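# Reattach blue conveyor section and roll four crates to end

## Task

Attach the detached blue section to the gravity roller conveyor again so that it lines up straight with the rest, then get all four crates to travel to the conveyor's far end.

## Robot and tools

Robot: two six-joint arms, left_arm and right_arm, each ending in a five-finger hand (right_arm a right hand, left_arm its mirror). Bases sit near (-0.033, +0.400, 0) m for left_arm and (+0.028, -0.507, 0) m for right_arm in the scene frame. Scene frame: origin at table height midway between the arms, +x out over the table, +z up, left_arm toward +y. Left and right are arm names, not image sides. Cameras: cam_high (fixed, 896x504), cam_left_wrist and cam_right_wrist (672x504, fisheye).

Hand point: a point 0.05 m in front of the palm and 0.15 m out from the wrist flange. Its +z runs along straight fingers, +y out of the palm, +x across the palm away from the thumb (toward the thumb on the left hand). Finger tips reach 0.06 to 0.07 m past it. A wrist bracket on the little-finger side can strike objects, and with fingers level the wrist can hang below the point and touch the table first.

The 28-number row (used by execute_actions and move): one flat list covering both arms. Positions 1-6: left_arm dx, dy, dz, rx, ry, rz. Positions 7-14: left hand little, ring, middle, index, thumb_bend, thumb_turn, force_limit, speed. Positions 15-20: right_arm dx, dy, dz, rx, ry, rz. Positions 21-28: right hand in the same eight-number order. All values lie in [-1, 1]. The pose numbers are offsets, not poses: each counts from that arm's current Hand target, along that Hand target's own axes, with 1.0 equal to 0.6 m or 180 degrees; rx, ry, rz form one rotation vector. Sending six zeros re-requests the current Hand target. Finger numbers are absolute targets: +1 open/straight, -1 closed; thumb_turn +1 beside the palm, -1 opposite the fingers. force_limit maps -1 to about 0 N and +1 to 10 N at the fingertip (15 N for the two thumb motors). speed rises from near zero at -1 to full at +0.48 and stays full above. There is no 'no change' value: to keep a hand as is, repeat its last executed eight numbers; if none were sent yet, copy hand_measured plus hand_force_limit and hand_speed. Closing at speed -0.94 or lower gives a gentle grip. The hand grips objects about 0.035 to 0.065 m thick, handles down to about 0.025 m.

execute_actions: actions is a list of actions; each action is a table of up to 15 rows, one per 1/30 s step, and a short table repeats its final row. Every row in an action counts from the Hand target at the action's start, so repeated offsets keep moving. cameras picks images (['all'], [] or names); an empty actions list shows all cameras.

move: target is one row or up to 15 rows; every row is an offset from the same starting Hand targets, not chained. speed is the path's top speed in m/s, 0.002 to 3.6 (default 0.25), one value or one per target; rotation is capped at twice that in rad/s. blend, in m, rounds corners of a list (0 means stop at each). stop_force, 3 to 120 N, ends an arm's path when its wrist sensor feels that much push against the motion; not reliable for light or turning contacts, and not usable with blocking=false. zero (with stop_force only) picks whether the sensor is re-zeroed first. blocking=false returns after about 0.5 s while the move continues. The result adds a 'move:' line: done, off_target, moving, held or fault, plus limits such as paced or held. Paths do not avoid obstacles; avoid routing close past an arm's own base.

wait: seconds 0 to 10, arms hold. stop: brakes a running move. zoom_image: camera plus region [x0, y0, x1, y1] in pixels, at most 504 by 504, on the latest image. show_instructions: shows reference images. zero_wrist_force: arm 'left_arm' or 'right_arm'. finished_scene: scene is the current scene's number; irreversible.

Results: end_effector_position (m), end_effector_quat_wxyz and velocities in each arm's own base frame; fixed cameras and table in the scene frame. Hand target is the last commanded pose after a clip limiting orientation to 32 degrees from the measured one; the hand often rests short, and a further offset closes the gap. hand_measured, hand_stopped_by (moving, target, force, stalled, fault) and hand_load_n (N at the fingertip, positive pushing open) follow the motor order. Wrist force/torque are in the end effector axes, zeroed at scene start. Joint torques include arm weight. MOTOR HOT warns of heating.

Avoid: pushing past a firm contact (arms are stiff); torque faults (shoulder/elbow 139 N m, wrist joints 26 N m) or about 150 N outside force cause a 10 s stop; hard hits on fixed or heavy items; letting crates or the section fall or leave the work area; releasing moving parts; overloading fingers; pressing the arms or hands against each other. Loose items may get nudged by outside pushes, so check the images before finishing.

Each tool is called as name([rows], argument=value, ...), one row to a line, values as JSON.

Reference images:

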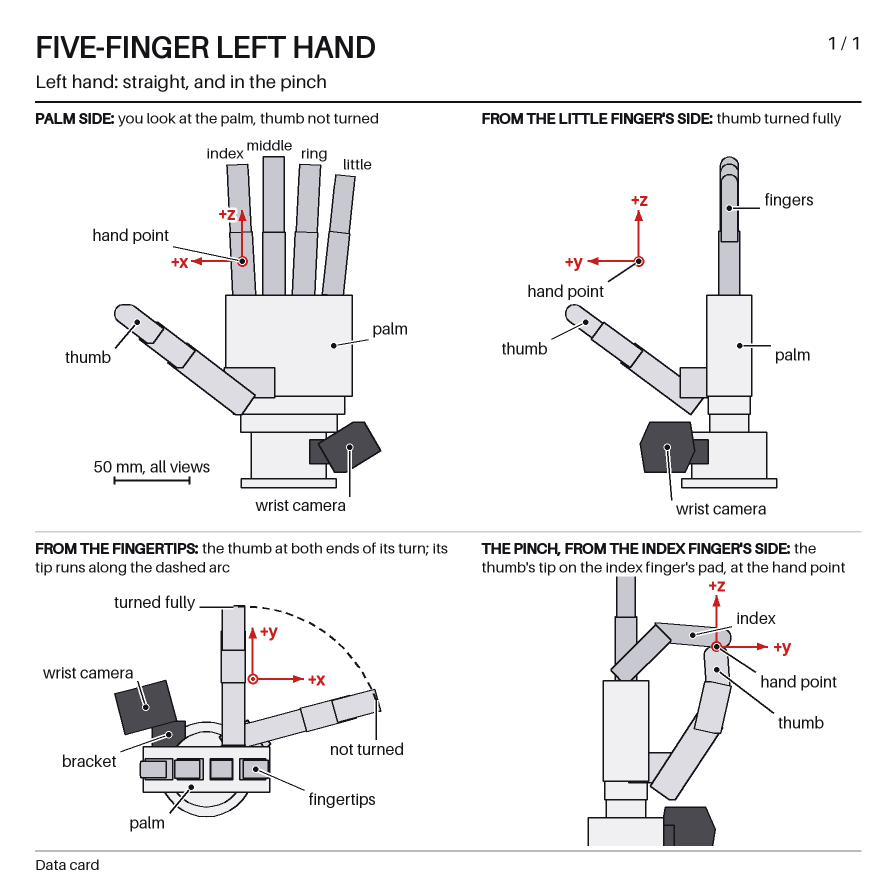

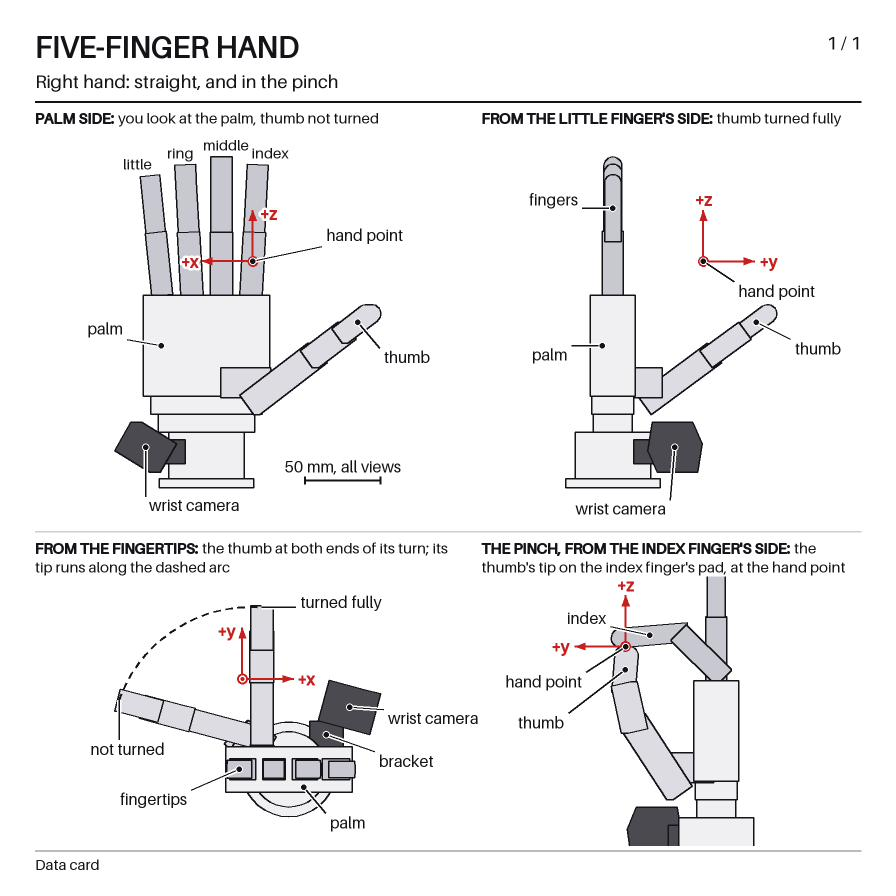

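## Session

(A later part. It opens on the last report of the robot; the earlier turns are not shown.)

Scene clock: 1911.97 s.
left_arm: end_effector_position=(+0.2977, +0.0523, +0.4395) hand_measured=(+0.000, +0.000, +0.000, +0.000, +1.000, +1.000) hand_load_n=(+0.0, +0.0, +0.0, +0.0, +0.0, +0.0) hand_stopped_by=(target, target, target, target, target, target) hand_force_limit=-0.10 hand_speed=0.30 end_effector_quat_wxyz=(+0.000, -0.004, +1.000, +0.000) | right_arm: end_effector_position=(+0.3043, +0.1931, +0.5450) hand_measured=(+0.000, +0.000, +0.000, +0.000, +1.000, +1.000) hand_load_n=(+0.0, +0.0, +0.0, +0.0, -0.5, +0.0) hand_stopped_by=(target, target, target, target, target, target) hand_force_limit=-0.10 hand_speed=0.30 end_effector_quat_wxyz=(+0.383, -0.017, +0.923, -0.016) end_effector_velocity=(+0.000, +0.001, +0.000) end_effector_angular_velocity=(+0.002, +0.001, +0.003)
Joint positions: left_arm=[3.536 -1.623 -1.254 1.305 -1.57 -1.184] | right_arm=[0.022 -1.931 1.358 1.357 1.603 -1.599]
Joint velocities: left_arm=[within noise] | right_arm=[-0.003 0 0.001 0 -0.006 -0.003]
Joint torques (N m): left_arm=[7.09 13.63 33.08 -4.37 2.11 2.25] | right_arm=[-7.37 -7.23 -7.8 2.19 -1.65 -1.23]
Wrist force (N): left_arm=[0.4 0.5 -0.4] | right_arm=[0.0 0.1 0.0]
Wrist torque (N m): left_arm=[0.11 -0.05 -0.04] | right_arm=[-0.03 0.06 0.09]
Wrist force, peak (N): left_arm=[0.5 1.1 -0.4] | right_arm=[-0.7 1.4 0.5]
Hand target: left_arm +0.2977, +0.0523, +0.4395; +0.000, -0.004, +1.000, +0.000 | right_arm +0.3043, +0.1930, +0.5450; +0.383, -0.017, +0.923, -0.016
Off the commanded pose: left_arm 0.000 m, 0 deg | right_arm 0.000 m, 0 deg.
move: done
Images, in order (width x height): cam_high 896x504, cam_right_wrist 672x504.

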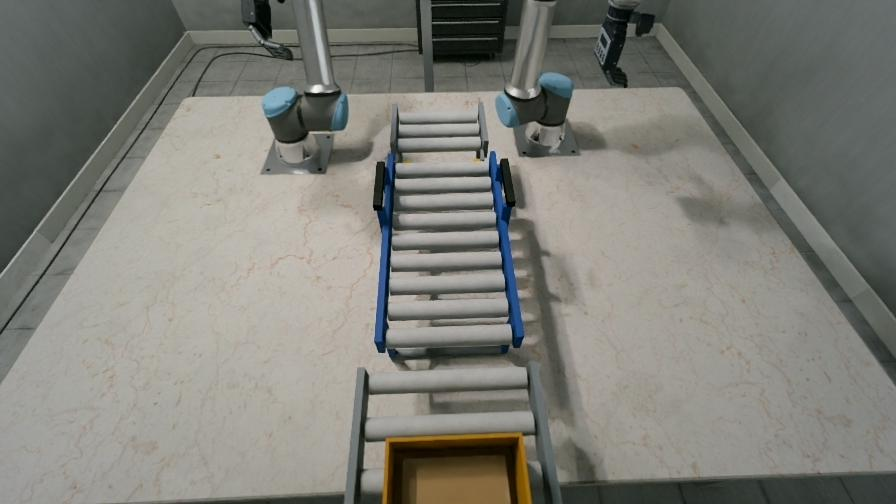

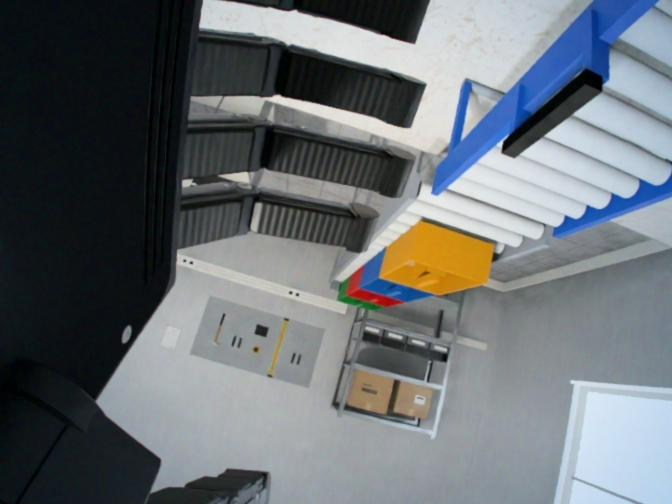

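wait(seconds=1, cameras=["cam_high","cam_right_wrist"])

zoom_image(camera="cam_right_wrist", region=[320, 180, 540, 320])

Scene clock: 1917.90 s.
left_arm: end_effector_position=(+0.2977, +0.0523, +0.4395) hand_measured=(+0.000, +0.000, +0.000, +0.000, +1.000, +1.000) hand_load_n=(+0.0, +0.0, +0.0, +0.0, +0.0, +0.0) hand_stopped_by=(target, target, target, target, target, target) hand_force_limit=-0.10 hand_speed=0.30 end_effector_quat_wxyz=(+0.000, -0.004, +1.000, +0.000) | right_arm: end_effector_position=(+0.3043, +0.1930, +0.5450) hand_measured=(+0.000, +0.000, +0.000, +0.000, +1.000, +1.000) hand_load_n=(+0.0, +0.0, +0.0, +0.0, +0.0, +0.0) hand_stopped_by=(target, target, target, target, target, target) hand_force_limit=-0.10 hand_speed=0.30 end_effector_quat_wxyz=(+0.383, -0.017, +0.923, -0.016)
Joint positions: left_arm=[3.536 -1.623 -1.254 1.305 -1.57 -1.184] | right_arm=[0.022 -1.931 1.358 1.357 1.603 -1.599]
Joint torques (N m): left_arm=[7.05 14.33 33.27 -4.27 2.11 2.31] | right_arm=[-8.31 -7.16 -8.03 2.23 -1.89 -1.34]
Wrist force (N): left_arm=[0.6 0.9 -0.2] | right_arm=[-0.4 0.1 0.4]
Wrist torque (N m): left_arm=[0.17 -0.08 -0.04] | right_arm=[-0.05 0.11 0.06]
Wrist force, peak (N): left_arm=[0.8 0.7 -0.4] | right_arm=[-0.5 0.0 0.6]
Hand target: left_arm +0.2977, +0.0523, +0.4395; +0.000, -0.004, +1.000, +0.000 | right_arm +0.3043, +0.1930, +0.5450; +0.383, -0.017, +0.923, -0.016
Off the commanded pose: left_arm 0.000 m, 0 deg | right_arm 0.000 m, 0 deg.
wait: 1.00 s; at rest from the start
Images, in order (width x height): cam_high 896x504, cam_right_wrist 672x504.

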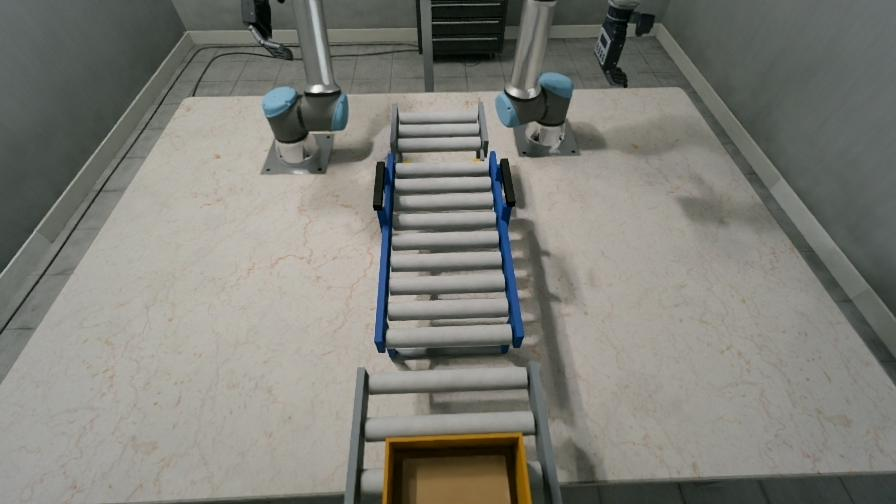

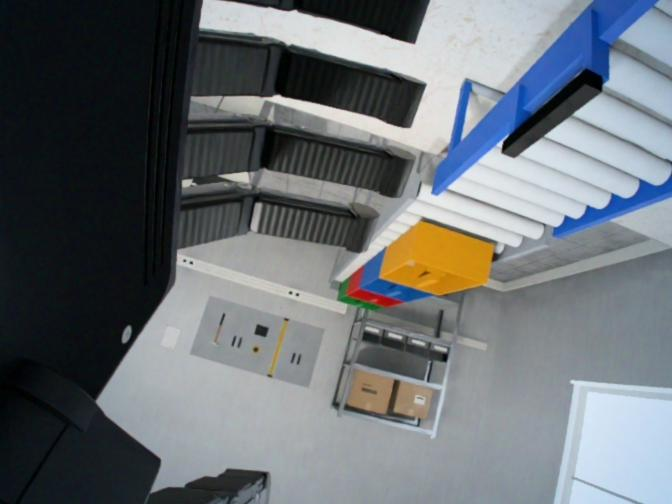

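Scaled by 2.291 from the camera's 672x504 image, which has a finer 960x720 frame.

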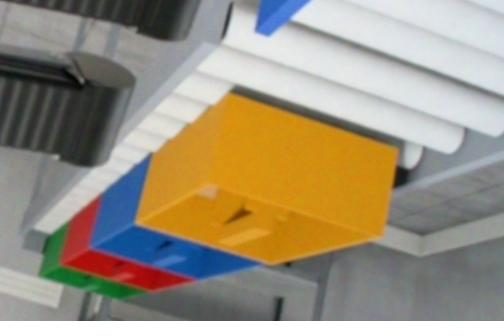

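All four crates are queued at the far end and have stopped moving.

finished_scene(scene=2)

The scene is finished: the task was done.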